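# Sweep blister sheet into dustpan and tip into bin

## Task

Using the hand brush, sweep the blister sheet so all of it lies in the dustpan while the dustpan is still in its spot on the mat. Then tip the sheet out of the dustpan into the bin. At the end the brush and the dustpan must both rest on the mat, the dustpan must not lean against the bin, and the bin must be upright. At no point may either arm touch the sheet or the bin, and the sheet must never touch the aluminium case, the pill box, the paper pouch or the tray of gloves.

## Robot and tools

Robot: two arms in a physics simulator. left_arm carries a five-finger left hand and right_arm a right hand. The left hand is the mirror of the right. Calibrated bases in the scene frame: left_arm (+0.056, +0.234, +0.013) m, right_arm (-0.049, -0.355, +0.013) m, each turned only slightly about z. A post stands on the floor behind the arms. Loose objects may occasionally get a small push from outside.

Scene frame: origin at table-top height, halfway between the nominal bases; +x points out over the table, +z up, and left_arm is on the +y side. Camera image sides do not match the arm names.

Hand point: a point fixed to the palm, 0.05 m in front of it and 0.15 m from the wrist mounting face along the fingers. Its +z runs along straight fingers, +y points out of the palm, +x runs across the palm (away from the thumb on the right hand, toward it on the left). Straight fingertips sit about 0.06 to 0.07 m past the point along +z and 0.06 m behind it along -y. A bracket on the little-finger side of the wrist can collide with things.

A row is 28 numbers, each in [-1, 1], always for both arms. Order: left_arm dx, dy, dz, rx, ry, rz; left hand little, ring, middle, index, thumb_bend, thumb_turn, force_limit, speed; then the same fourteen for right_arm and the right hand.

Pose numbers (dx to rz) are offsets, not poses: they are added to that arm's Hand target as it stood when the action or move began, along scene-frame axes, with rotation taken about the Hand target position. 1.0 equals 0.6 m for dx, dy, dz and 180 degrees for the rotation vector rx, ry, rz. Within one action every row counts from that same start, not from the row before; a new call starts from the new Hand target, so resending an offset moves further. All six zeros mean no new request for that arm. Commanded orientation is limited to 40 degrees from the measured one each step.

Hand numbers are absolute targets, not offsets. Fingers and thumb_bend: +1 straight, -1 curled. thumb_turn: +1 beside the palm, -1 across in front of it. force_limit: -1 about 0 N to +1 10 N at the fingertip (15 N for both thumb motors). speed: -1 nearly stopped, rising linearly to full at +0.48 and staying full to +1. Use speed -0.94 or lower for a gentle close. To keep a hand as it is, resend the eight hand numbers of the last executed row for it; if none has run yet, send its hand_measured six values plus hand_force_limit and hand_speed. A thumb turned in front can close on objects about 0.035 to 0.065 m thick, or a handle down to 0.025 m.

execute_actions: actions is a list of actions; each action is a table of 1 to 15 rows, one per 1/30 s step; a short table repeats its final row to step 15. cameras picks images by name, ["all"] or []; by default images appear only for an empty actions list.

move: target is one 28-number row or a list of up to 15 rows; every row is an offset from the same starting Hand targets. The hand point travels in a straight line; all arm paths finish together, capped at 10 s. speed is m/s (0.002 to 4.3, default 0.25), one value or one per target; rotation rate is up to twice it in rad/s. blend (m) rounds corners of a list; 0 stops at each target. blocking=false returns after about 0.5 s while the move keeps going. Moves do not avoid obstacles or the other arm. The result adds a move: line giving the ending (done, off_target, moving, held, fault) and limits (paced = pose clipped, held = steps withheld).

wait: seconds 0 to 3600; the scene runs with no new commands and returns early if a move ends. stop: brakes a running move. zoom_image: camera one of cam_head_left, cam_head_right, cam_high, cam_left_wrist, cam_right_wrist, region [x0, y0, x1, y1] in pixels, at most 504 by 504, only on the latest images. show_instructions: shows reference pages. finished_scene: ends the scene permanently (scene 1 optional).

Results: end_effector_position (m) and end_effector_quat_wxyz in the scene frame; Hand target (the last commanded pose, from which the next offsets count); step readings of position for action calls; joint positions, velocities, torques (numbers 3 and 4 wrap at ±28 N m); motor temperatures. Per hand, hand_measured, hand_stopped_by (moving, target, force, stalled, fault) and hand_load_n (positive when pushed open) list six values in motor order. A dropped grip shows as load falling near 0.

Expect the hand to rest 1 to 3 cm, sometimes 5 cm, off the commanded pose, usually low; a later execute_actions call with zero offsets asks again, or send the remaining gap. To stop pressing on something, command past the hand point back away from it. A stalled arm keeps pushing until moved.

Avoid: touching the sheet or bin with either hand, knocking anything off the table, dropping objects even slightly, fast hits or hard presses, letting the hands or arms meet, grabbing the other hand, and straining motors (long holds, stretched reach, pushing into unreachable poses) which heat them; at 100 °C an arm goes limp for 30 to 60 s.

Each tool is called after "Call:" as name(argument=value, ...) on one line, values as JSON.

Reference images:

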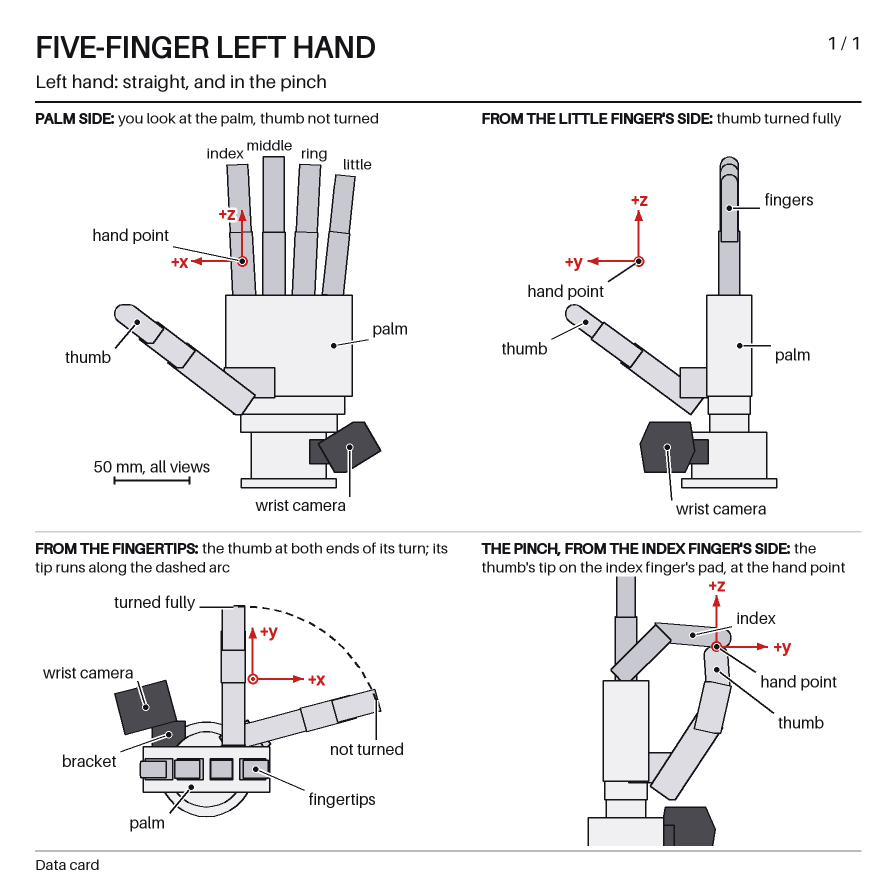

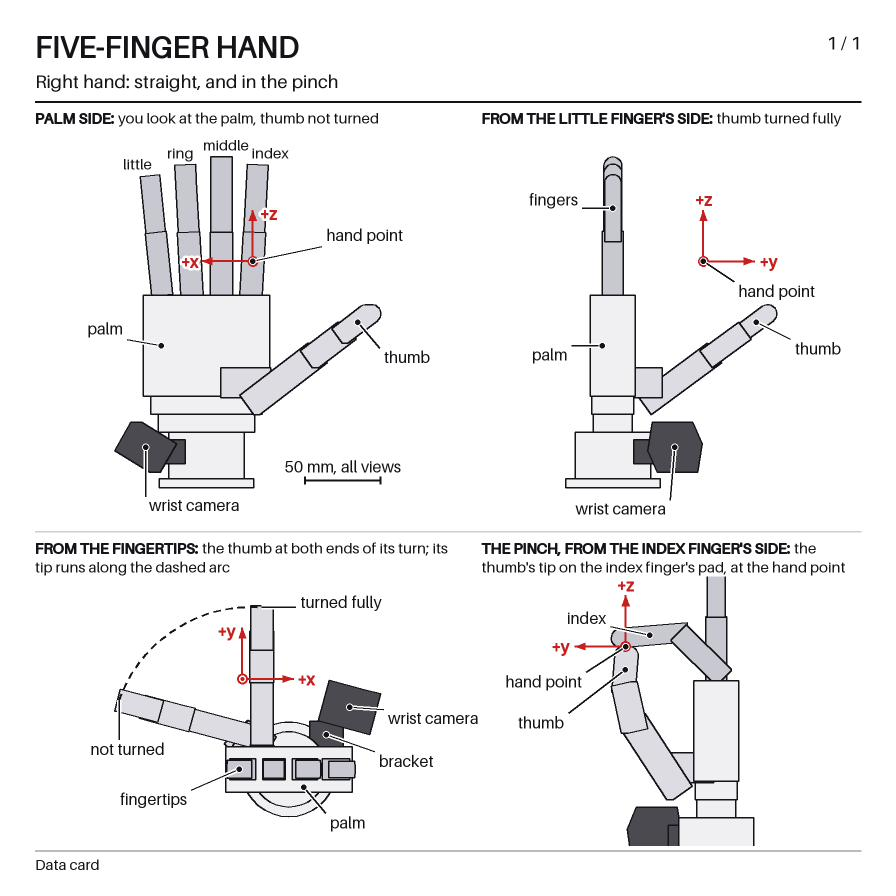

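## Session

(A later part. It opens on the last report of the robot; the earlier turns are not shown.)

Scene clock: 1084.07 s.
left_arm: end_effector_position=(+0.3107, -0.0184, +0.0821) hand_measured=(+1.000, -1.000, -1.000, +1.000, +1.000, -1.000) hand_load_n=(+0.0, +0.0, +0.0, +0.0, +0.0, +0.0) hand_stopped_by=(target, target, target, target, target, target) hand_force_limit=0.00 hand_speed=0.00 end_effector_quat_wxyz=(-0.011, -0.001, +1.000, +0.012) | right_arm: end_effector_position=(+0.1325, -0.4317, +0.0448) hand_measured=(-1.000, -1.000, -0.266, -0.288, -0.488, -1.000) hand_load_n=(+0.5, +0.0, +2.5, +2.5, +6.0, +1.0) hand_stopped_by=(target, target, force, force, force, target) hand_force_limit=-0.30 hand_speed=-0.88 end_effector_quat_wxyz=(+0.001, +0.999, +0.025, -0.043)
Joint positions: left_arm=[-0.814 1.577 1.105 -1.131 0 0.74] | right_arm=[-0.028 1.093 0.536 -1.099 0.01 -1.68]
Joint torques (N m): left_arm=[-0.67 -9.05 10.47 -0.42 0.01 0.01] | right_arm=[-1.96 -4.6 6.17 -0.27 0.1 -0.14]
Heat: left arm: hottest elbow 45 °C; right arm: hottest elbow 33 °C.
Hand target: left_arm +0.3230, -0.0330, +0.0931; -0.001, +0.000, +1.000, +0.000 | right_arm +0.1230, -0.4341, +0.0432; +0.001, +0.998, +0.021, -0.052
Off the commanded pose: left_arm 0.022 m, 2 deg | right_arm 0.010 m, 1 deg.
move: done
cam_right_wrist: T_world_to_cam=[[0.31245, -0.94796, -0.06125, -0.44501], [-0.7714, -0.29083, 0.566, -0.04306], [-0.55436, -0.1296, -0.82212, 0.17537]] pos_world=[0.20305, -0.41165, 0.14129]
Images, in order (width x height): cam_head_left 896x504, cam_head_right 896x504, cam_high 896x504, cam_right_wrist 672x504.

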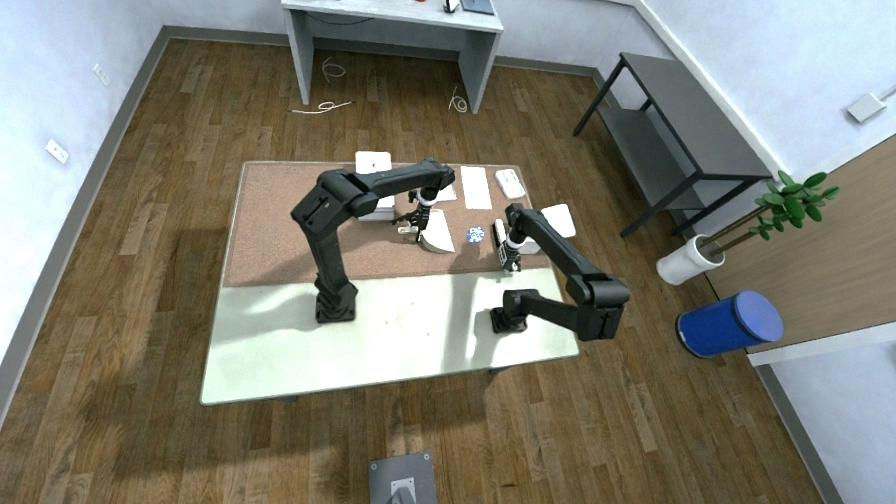

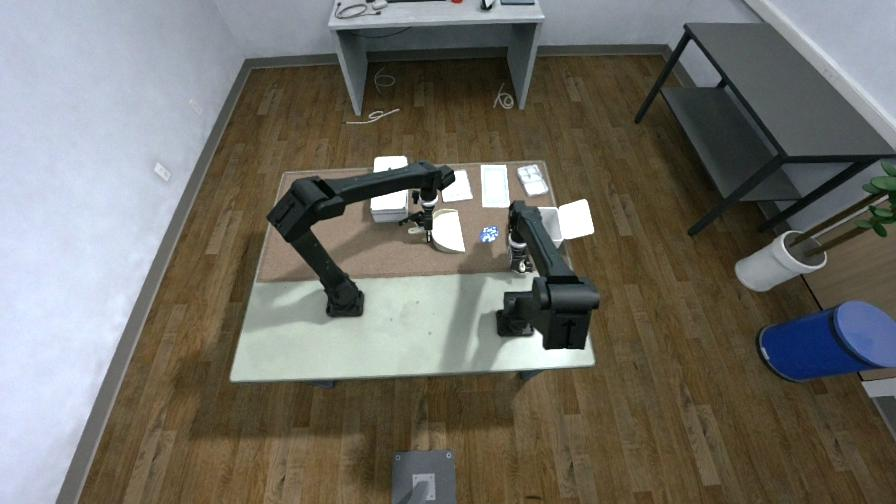

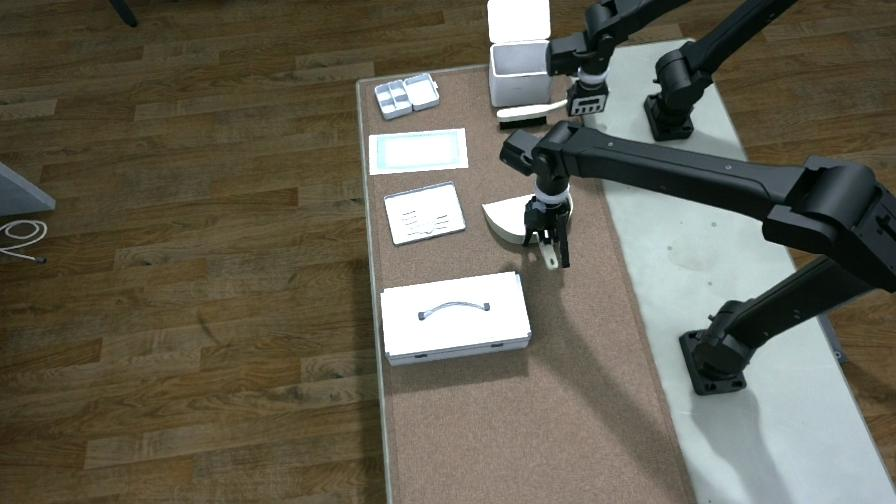

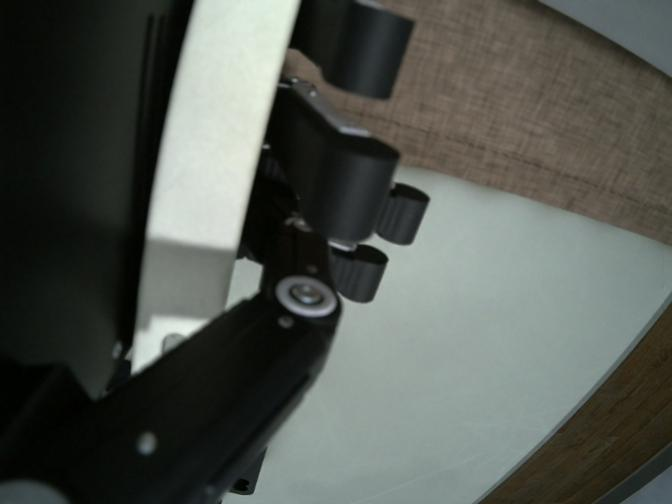

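Call:
move(target=[0,0,0,0,0,0,1,-1,-1,1,1,-1,0,0,0,0.0167,0.05,0,0,0,-1,-1,-0.7,-0.7,-0.95,-1,-0.3,-0.88], speed=0.05, cameras=["cam_head_left", "cam_head_right", "cam_right_wrist", "cam_high"])

Scene clock: 1101.40 s.
left_arm: end_effector_position=(+0.3107, -0.0184, +0.0821) hand_measured=(+1.000, -1.000, -1.000, +1.000, +1.000, -1.000) hand_load_n=(+0.0, +0.0, +0.0, +0.0, +0.0, +0.0) hand_stopped_by=(target, target, target, target, target, target) hand_force_limit=0.00 hand_speed=0.00 end_effector_quat_wxyz=(-0.011, -0.001, +1.000, +0.012) | right_arm: end_effector_position=(+0.1083, -0.4267, +0.0600) hand_measured=(-1.000, -1.000, -0.266, -0.288, -0.488, -1.000) hand_load_n=(+0.0, +0.0, +2.5, +2.5, +6.5, +1.0) hand_stopped_by=(target, target, force, force, force, target) hand_force_limit=-0.30 hand_speed=-0.88 end_effector_quat_wxyz=(+0.000, +0.997, +0.020, -0.069)
Joint positions: left_arm=[-0.814 1.577 1.105 -1.131 0 0.74] | right_arm=[-0.011 1.033 0.536 -1.21 0.009 -1.653]
Joint torques (N m): left_arm=[-0.85 -9.35 10.47 -0.43 0.02 -0.01] | right_arm=[-0.09 -3.84 10.07 -0.39 -0.08 0.01]
Heat: left arm: hottest elbow 45 °C; right arm: hottest elbow 33 °C.
Hand target: left_arm +0.3230, -0.0330, +0.0931; -0.001, +0.000, +1.000, +0.000 | right_arm +0.1230, -0.4240, +0.0733; +0.001, +0.998, +0.021, -0.052
Off the commanded pose: left_arm 0.022 m, 2 deg | right_arm 0.020 m, 2 deg.
move: off_target (right_arm)
cam_right_wrist: T_world_to_cam=[[0.29842, -0.95131, -0.07717, -0.43076], [-0.74455, -0.28262, 0.60479, -0.07056], [-0.59715, -0.12302, -0.79264, 0.1807]] pos_world=[0.18392, -0.4075, 0.15266]
Images, in order (width x height): cam_head_left 896x504, cam_head_right 896x504, cam_high 896x504, cam_right_wrist 672x504.

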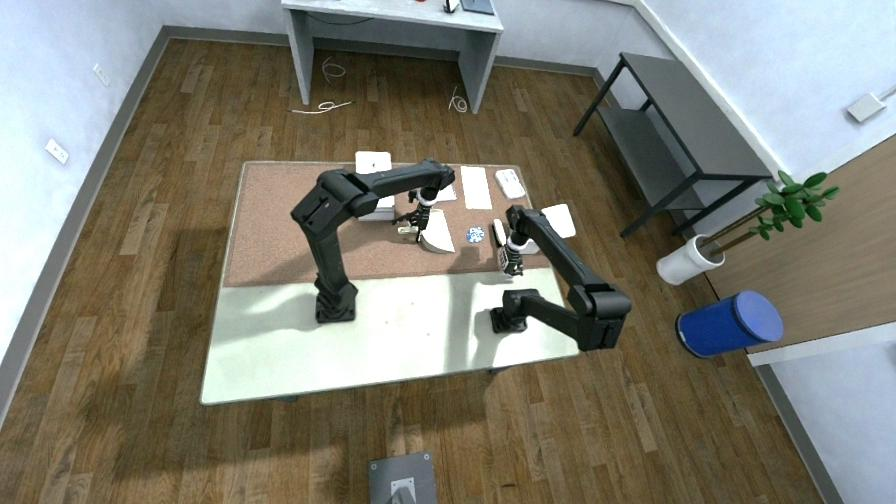

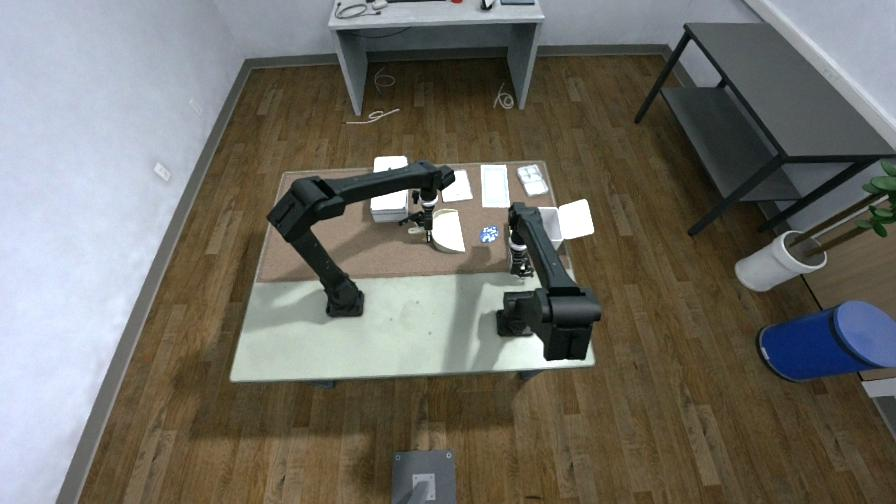

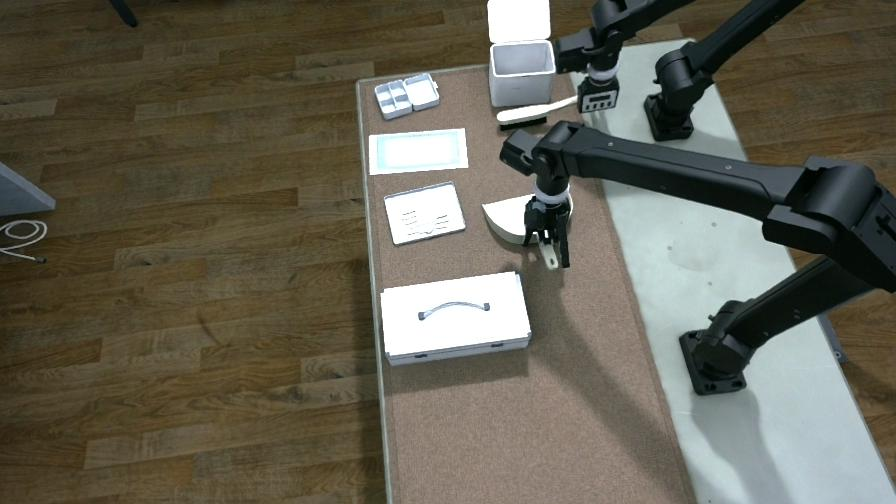

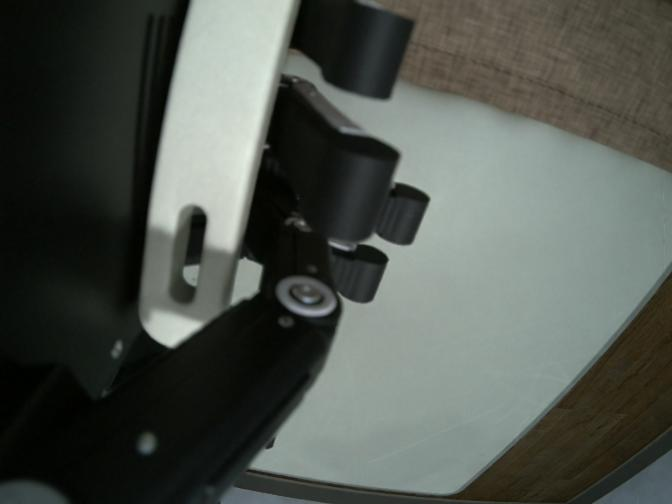

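Call:
zoom_image(camera="cam_high", region=[480, 30, 640, 170])

Call:
zoom_image(camera="cam_right_wrist", region=[100, 0, 450, 370])

Call:
zoom_image(camera="cam_head_left", region=[460, 190, 560, 290])

Scaled by 3.150 from the camera's image (finer frame: 1280x720).

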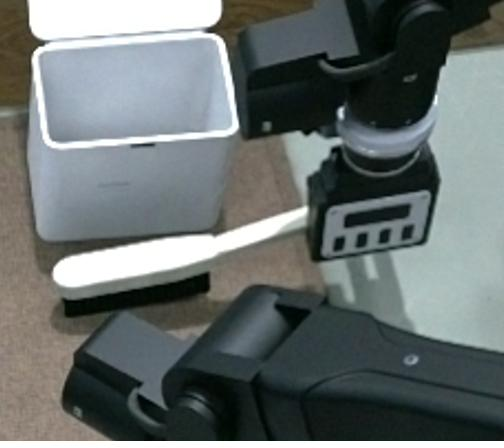

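Scaled by 1.362 from the camera's image (finer frame: 960x720).

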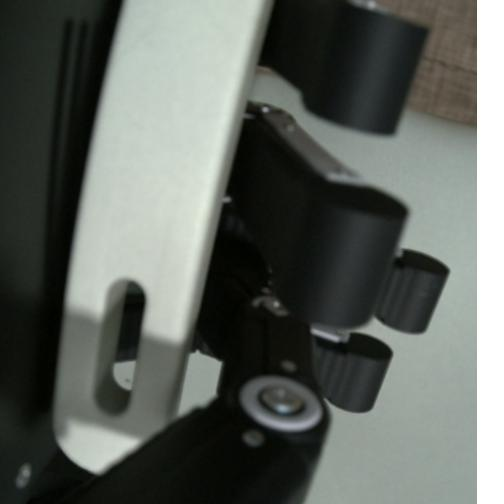

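Scaled by 5.040 from the camera's image (finer frame: 1280x720).

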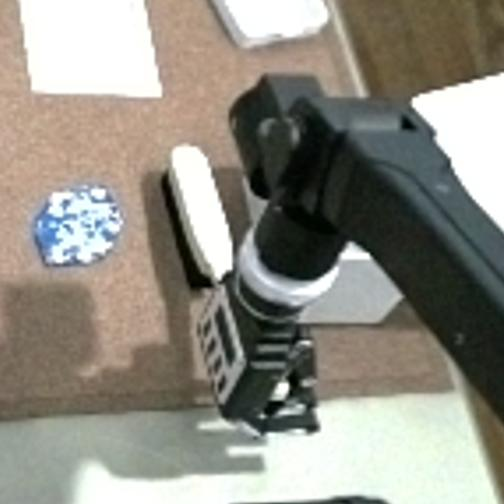

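Call:
move(target=[0,0,0,0,0,0,1,-1,-1,1,1,-1,0,0,0.0367,-0.0017,-0.0305,0,0,0,-1,-1,-0.7,-0.7,-0.95,-1,-0.3,-0.88], speed=0.05, cameras=["cam_head_left", "cam_head_right", "cam_right_wrist", "cam_high"])

Scene clock: 1162.50 s.
left_arm: end_effector_position=(+0.3107, -0.0184, +0.0821) hand_measured=(+1.000, -1.000, -1.000, +1.000, +1.000, -1.000) hand_load_n=(+0.0, +0.0, +0.0, +0.0, -0.5, +0.0) hand_stopped_by=(target, target, target, target, target, target) hand_force_limit=0.00 hand_speed=0.00 end_effector_quat_wxyz=(-0.011, -0.001, +1.000, +0.012) | right_arm: end_effector_position=(+0.1215, -0.4271, +0.0469) hand_measured=(-1.000, -1.000, -0.266, -0.288, -0.488, -1.000) hand_load_n=(+0.0, +0.0, +2.0, +2.5, +6.0, +1.0) hand_stopped_by=(target, target, force, force, force, target) hand_force_limit=-0.30 hand_speed=-0.88 end_effector_quat_wxyz=(+0.000, +0.997, +0.019, -0.076)
Joint positions: left_arm=[-0.814 1.577 1.105 -1.131 0 0.74] | right_arm=[-0.011 1.12 0.548 -1.151 0.009 -1.651]
Joint torques (N m): left_arm=[-0.91 -9.58 10.54 -0.54 0.04 0.01] | right_arm=[-0.15 -3.31 9.94 0.57 -0.08 0]
Motor temperatures (°C): left_arm=[27 31 46 25 23 26] | right_arm=[24 26 36 24 28 25]
Heat: left arm: hottest elbow 46 °C; right arm: hottest elbow 36 °C.
Hand target: left_arm +0.3230, -0.0330, +0.0931; -0.001, +0.000, +1.000, +0.000 | right_arm +0.1450, -0.4250, +0.0549; +0.001, +0.998, +0.021, -0.052
Off the commanded pose: left_arm 0.022 m, 2 deg | right_arm 0.025 m, 3 deg.
move: off_target (right_arm)
cam_right_wrist: T_world_to_cam=[[0.29607, -0.9516, -0.0825, -0.43557], [-0.73565, -0.28226, 0.61575, -0.05451], [-0.60923, -0.12162, -0.78361, 0.17975]] pos_world=[0.19837, -0.40801, 0.13849]
Images, in order (width x height): cam_head_left 896x504, cam_head_right 896x504, cam_high 896x504, cam_right_wrist 672x504.

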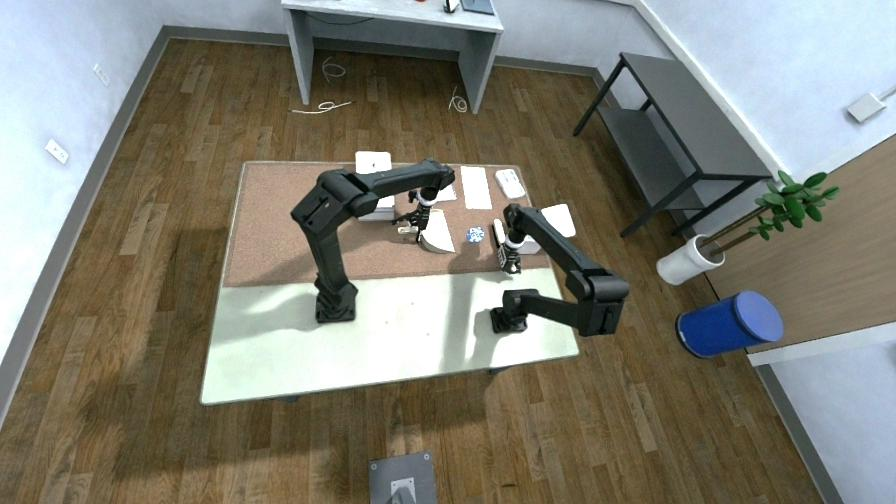

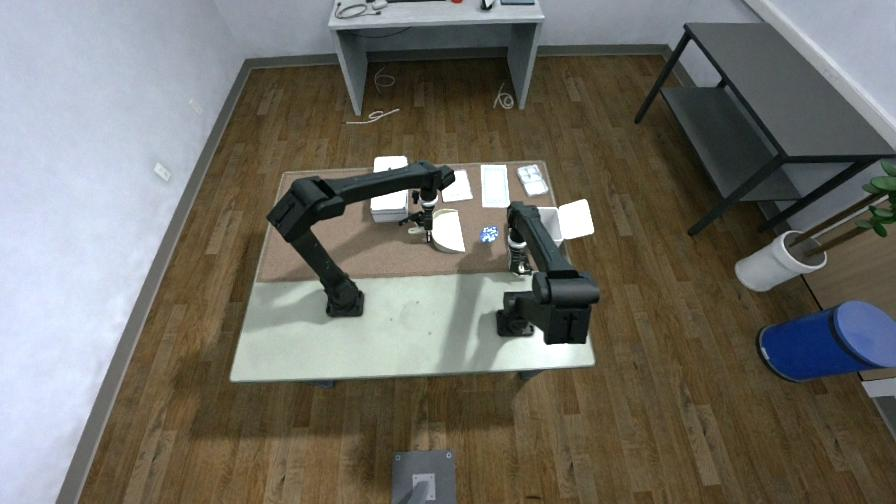

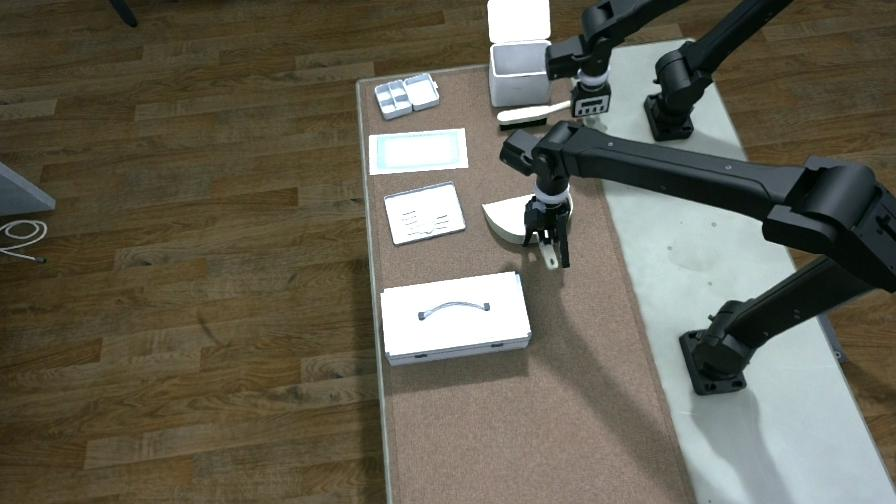

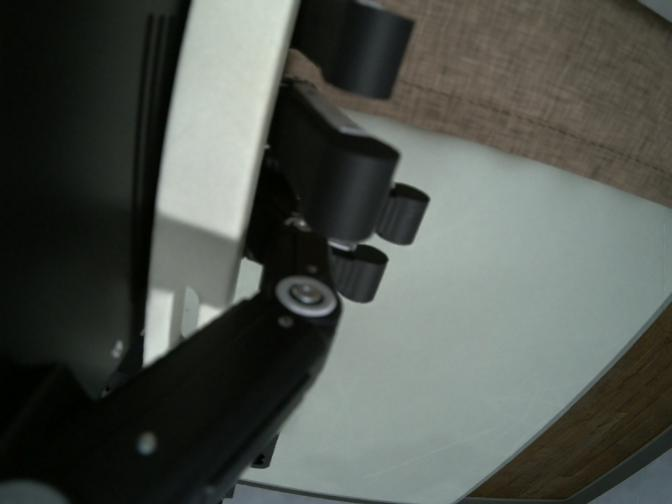

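Call:
move(target=[0,0,0,0,0,0,1,-1,-1,1,1,-1,0,0,0,0,0,0,0,0,0.1,0.1,0.1,0.1,0.3,-1,-0.3,-0.85], cameras=["cam_head_left", "cam_right_wrist", "cam_high"])

Scene clock: 1173.73 s.
left_arm: end_effector_position=(+0.3107, -0.0184, +0.0821) hand_measured=(+1.000, -1.000, -1.000, +1.000, +1.000, -1.000) hand_load_n=(+0.0, +0.0, +0.0, +0.0, +0.0, +0.0) hand_stopped_by=(target, target, target, target, target, target) hand_force_limit=0.00 hand_speed=0.00 end_effector_quat_wxyz=(-0.011, -0.001, +1.000, +0.012) | right_arm: end_effector_position=(+0.1223, -0.4270, +0.0466) hand_measured=(+0.100, +0.100, +0.100, +0.100, +0.300, -1.000) hand_load_n=(+0.0, +0.0, +0.0, +0.0, +0.0, +0.0) hand_stopped_by=(target, target, target, target, target, target) hand_force_limit=-0.30 hand_speed=-0.85 end_effector_quat_wxyz=(+0.000, +0.997, +0.019, -0.075)
Joint positions: left_arm=[-0.814 1.577 1.105 -1.131 0 0.74] | right_arm=[-0.011 1.12 0.548 -1.148 0.008 -1.651]
Joint torques (N m): left_arm=[-1.08 -9.23 10.44 -0.47 0.02 -0.01] | right_arm=[-0.15 -3.25 9.92 0.5 -0.07 0]
Heat: left arm: hottest elbow 46 °C; right arm: hottest elbow 37 °C.
Hand target: left_arm +0.3230, -0.0330, +0.0931; -0.001, +0.000, +1.000, +0.000 | right_arm +0.1450, -0.4250, +0.0549; +0.001, +0.998, +0.021, -0.052
Off the commanded pose: left_arm 0.022 m, 2 deg | right_arm 0.024 m, 3 deg.
move: done
cam_right_wrist: T_world_to_cam=[[0.29626, -0.9516, -0.0818, -0.43588], [-0.73752, -0.28234, 0.61348, -0.05343], [-0.60688, -0.12142, -0.78547, 0.17999]] pos_world=[0.19896, -0.40801, 0.1385]
Images, in order (width x height): cam_head_left 896x504, cam_high 896x504, cam_right_wrist 672x504.

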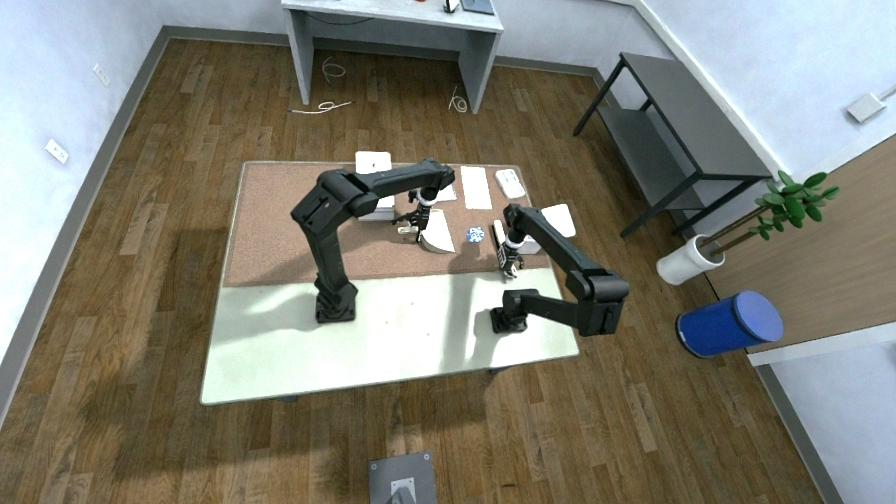

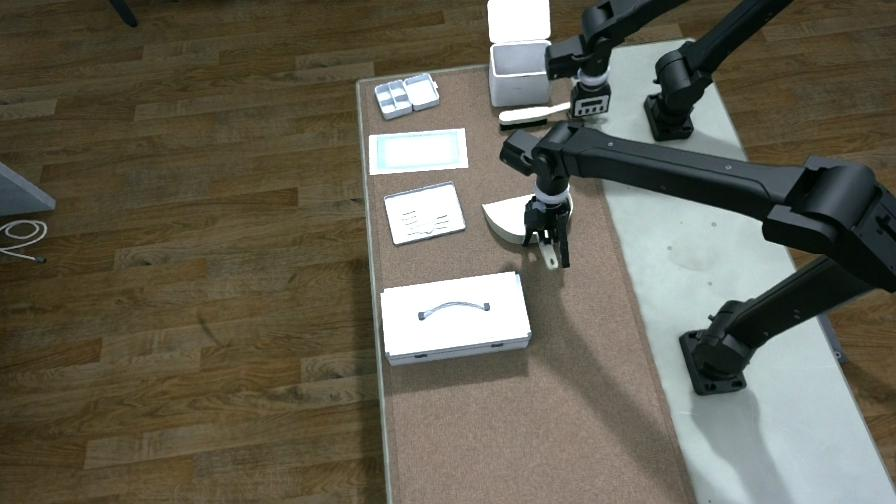

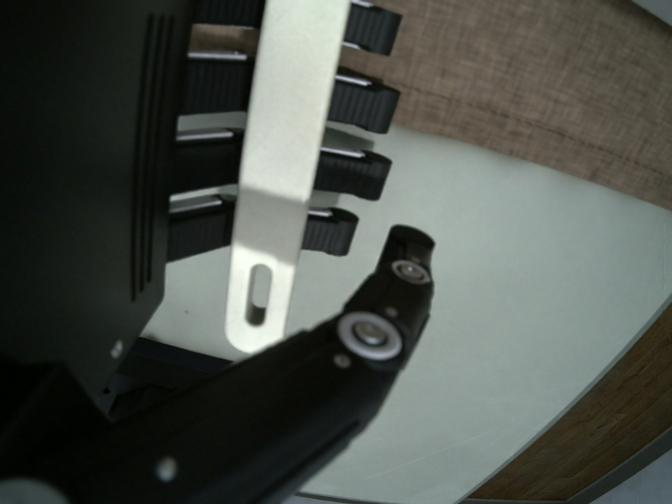

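Call:
move(target=[0,0,0,0,0,0,1,-1,-1,1,1,-1,0,0,0.0167,0.02,0.0285,0,0,0,0.1,0.1,0.1,0.1,0.3,-1,-0.3,-0.85], speed=0.05, cameras=["cam_head_left", "cam_right_wrist"])

Scene clock: 1215.33 s.
left_arm: end_effector_position=(+0.3107, -0.0184, +0.0821) hand_measured=(+1.000, -1.000, -1.000, +1.000, +1.000, -1.000) hand_load_n=(+0.0, +0.0, +0.0, +0.0, +0.0, +0.0) hand_stopped_by=(target, target, target, target, target, target) hand_force_limit=0.00 hand_speed=0.00 end_effector_quat_wxyz=(-0.011, -0.001, +1.000, +0.012) | right_arm: end_effector_position=(+0.1400, -0.4164, +0.0612) hand_measured=(+0.100, +0.100, +0.100, +0.100, +0.300, -1.000) hand_load_n=(+0.0, +0.0, +0.0, +0.0, +0.0, +0.0) hand_stopped_by=(target, target, target, target, target, target) hand_force_limit=-0.30 hand_speed=-0.85 end_effector_quat_wxyz=(+0.001, +0.998, +0.020, -0.061)
Joint positions: left_arm=[-0.814 1.577 1.105 -1.131 0 0.74] | right_arm=[0.037 1.122 0.599 -1.171 0.003 -1.605]
Joint torques (N m): left_arm=[-0.79 -9.47 10.48 -0.43 0.03 -0.02] | right_arm=[-0.15 -3.49 10.21 -0.35 -0.06 0]
Heat: left arm: hottest elbow 46 °C; right arm: hottest elbow 39 °C.
Hand target: left_arm +0.3230, -0.0330, +0.0931; -0.001, +0.000, +1.000, +0.000 | right_arm +0.1549, -0.4130, +0.0719; +0.001, +0.998, +0.021, -0.053
Off the commanded pose: left_arm 0.022 m, 2 deg | right_arm 0.019 m, 1 deg.
move: off_target (right_arm)
cam_right_wrist: T_world_to_cam=[[0.29998, -0.95122, -0.072, -0.43078], [-0.75332, -0.28252, 0.59389, -0.04299], [-0.58526, -0.12392, -0.80132, 0.20031]] pos_world=[0.21407, -0.3971, 0.15503]

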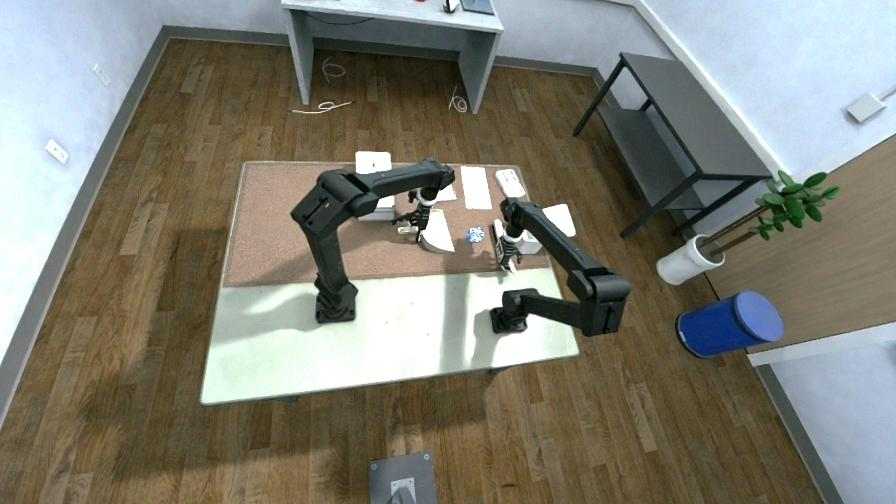

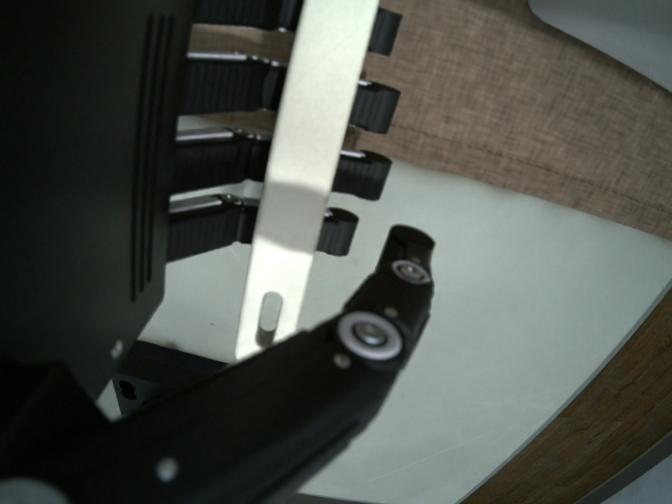

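Call:
move(target=[0,0,0,0,0,0,1,-1,-1,1,1,-1,0,0,0.01,0,0.017,0,0,0,0.1,0.1,0.1,0.1,0.3,-1,-0.3,-0.85], speed=0.05, cameras=["cam_head_left", "cam_right_wrist", "cam_high"])

Scene clock: 1231.73 s.
left_arm: end_effector_position=(+0.3107, -0.0184, +0.0821) hand_measured=(+1.000, -1.000, -1.000, +1.000, +1.000, -1.000) hand_load_n=(+0.0, +0.0, +0.0, +0.0, +0.0, +0.0) hand_stopped_by=(target, target, target, target, target, target) hand_force_limit=0.00 hand_speed=0.00 end_effector_quat_wxyz=(-0.011, -0.001, +1.000, +0.012) | right_arm: end_effector_position=(+0.1464, -0.4164, +0.0716) hand_measured=(+0.100, +0.100, +0.100, +0.100, +0.300, -1.000) hand_load_n=(+0.5, +0.0, +0.0, +0.0, -0.5, +0.0) hand_stopped_by=(target, target, target, target, target, target) hand_force_limit=-0.30 hand_speed=-0.85 end_effector_quat_wxyz=(+0.001, +0.998, +0.020, -0.061)
Joint positions: left_arm=[-0.814 1.577 1.105 -1.131 0 0.74] | right_arm=[0.037 1.124 0.631 -1.201 0.003 -1.604]
Joint torques (N m): left_arm=[-1.2 -9.29 10.48 -0.43 0.02 -0.01] | right_arm=[-0.15 -3.66 10.28 -0.34 -0.05 0.01]
Heat: left arm: hottest elbow 46 °C; right arm: hottest elbow 40 °C.
Hand target: left_arm +0.3230, -0.0330, +0.0931; -0.001, +0.000, +1.000, +0.000 | right_arm +0.1609, -0.4130, +0.0821; +0.001, +0.998, +0.021, -0.053
Off the commanded pose: left_arm 0.022 m, 2 deg | right_arm 0.018 m, 1 deg.
move: off_target (right_arm)
cam_right_wrist: T_world_to_cam=[[0.29929, -0.95145, -0.07186, -0.43192], [-0.75373, -0.28193, 0.59364, -0.04398], [-0.58507, -0.12351, -0.80152, 0.21254]] pos_world=[0.22048, -0.3971, 0.16543]
Images, in order (width x height): cam_head_left 896x504, cam_high 896x504, cam_right_wrist 672x504.

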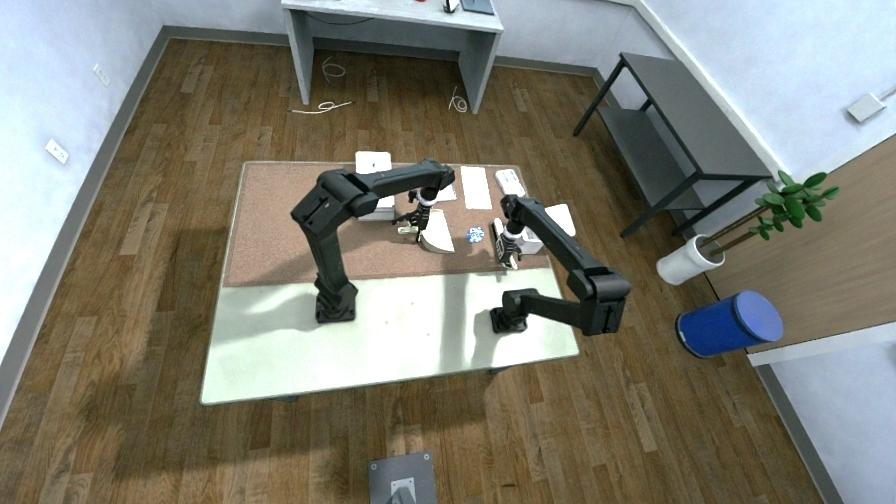

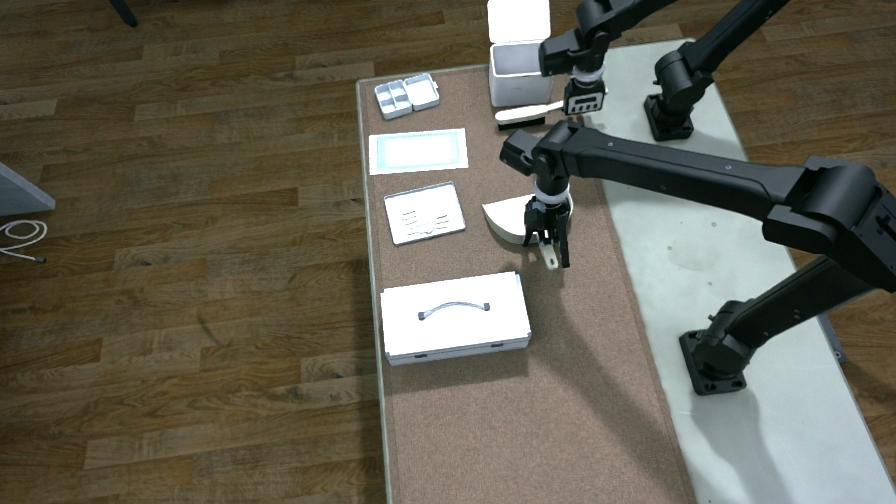

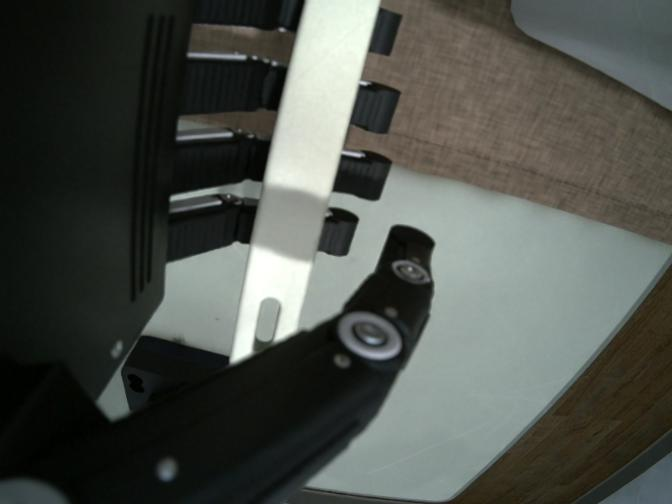

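Call:
move(target=[0,0,0,0,0,0,1,-1,-1,1,1,-1,0,0,0,0,0,0,0,0,0.1,0.1,0.1,0.1,-1,-1,-0.5,-0.85], cameras=["cam_head_left", "cam_right_wrist", "cam_high"])

Call:
zoom_image(camera="cam_high", region=[480, 30, 640, 170])

Call:
zoom_image(camera="cam_right_wrist", region=[160, 0, 510, 370])

Scene clock: 1250.67 s.
left_arm: end_effector_position=(+0.3107, -0.0184, +0.0821) hand_measured=(+1.000, -1.000, -1.000, +1.000, +1.000, -1.000) hand_load_n=(+0.0, +0.0, +0.0, +0.0, +0.0, +0.0) hand_stopped_by=(target, target, target, target, target, target) hand_force_limit=0.00 hand_speed=0.00 end_effector_quat_wxyz=(-0.011, -0.001, +1.000, +0.012) | right_arm: end_effector_position=(+0.1464, -0.4162, +0.0715) hand_measured=(+0.100, +0.100, +0.100, +0.100, -0.350, -1.000) hand_load_n=(+0.5, +0.0, +0.5, +0.0, +4.0, +1.5) hand_stopped_by=(target, target, target, target, force, target) hand_force_limit=-0.50 hand_speed=-0.85 end_effector_quat_wxyz=(+0.000, +0.998, +0.020, -0.061)
Joint positions: left_arm=[-0.814 1.577 1.105 -1.131 0 0.74] | right_arm=[0.037 1.124 0.631 -1.201 0.003 -1.604]
Joint torques (N m): left_arm=[-1.32 -9.11 10.51 -0.5 0.01 -0.02] | right_arm=[-0.21 -3.66 10.29 -0.35 -0.02 0.01]
Heat: left arm: hottest elbow 46 °C; right arm: hottest elbow 40 °C.
Hand target: left_arm +0.3230, -0.0330, +0.0931; -0.001, +0.000, +1.000, +0.000 | right_arm +0.1609, -0.4130, +0.0821; +0.001, +0.998, +0.021, -0.053
Off the commanded pose: left_arm 0.022 m, 2 deg | right_arm 0.018 m, 1 deg.
move: done
cam_right_wrist: T_world_to_cam=[[0.29953, -0.95133, -0.0725, -0.43163], [-0.75366, -0.28252, 0.59345, -0.04414], [-0.58505, -0.12311, -0.8016, 0.21273]] pos_world=[0.22048, -0.3969, 0.16543]
Images, in order (width x height): cam_head_left 896x504, cam_high 896x504, cam_right_wrist 672x504.

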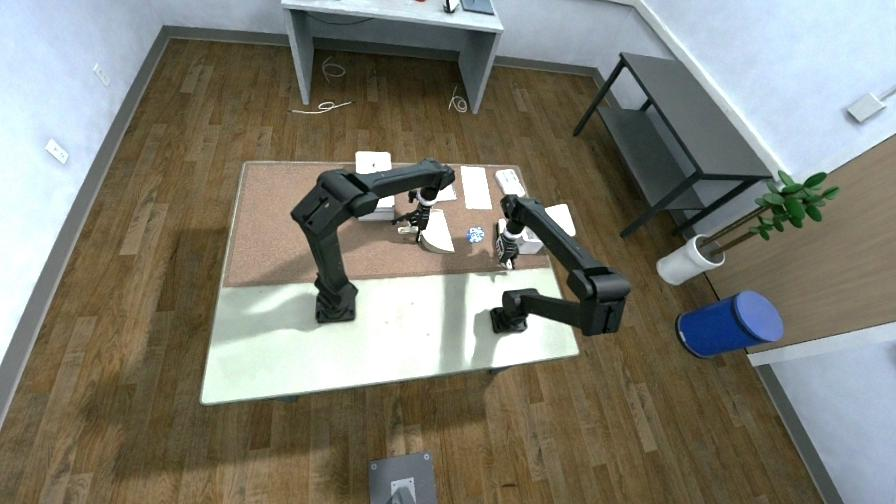

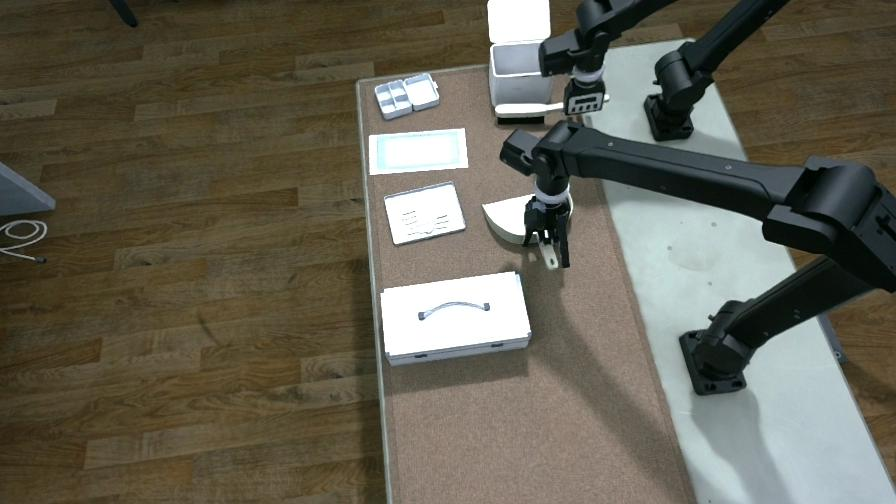

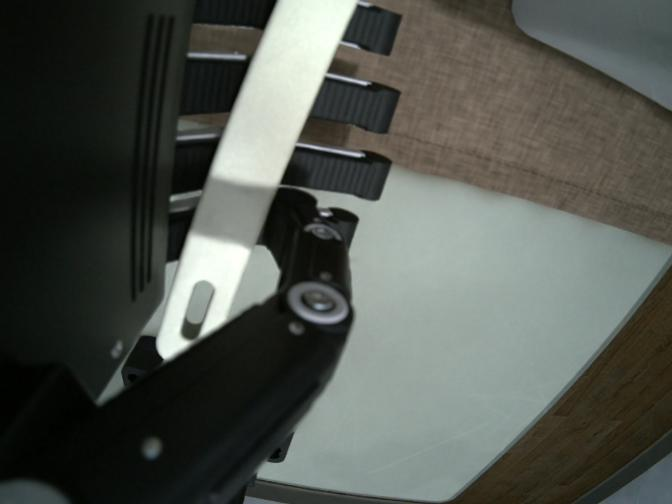

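Scaled by 3.150 from the camera's image (finer frame: 1280x720).

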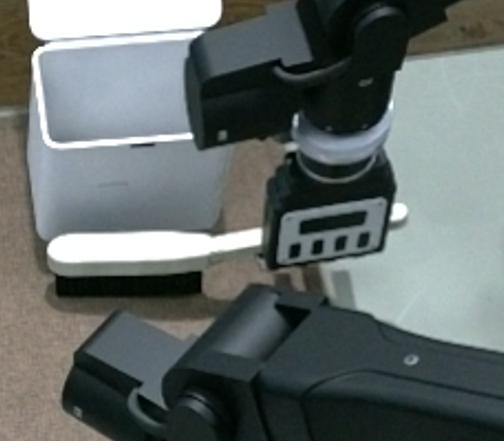

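Scaled by 1.362 from the camera's image (finer frame: 960x720).

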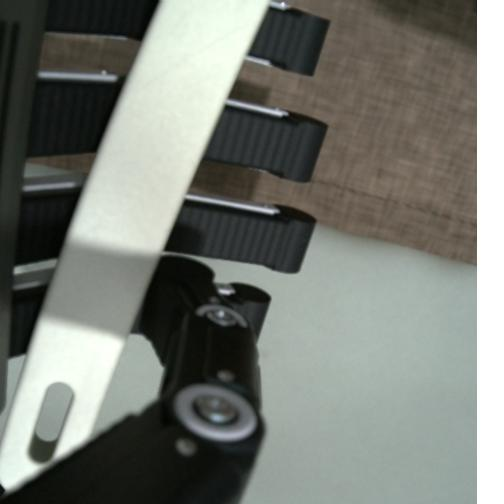

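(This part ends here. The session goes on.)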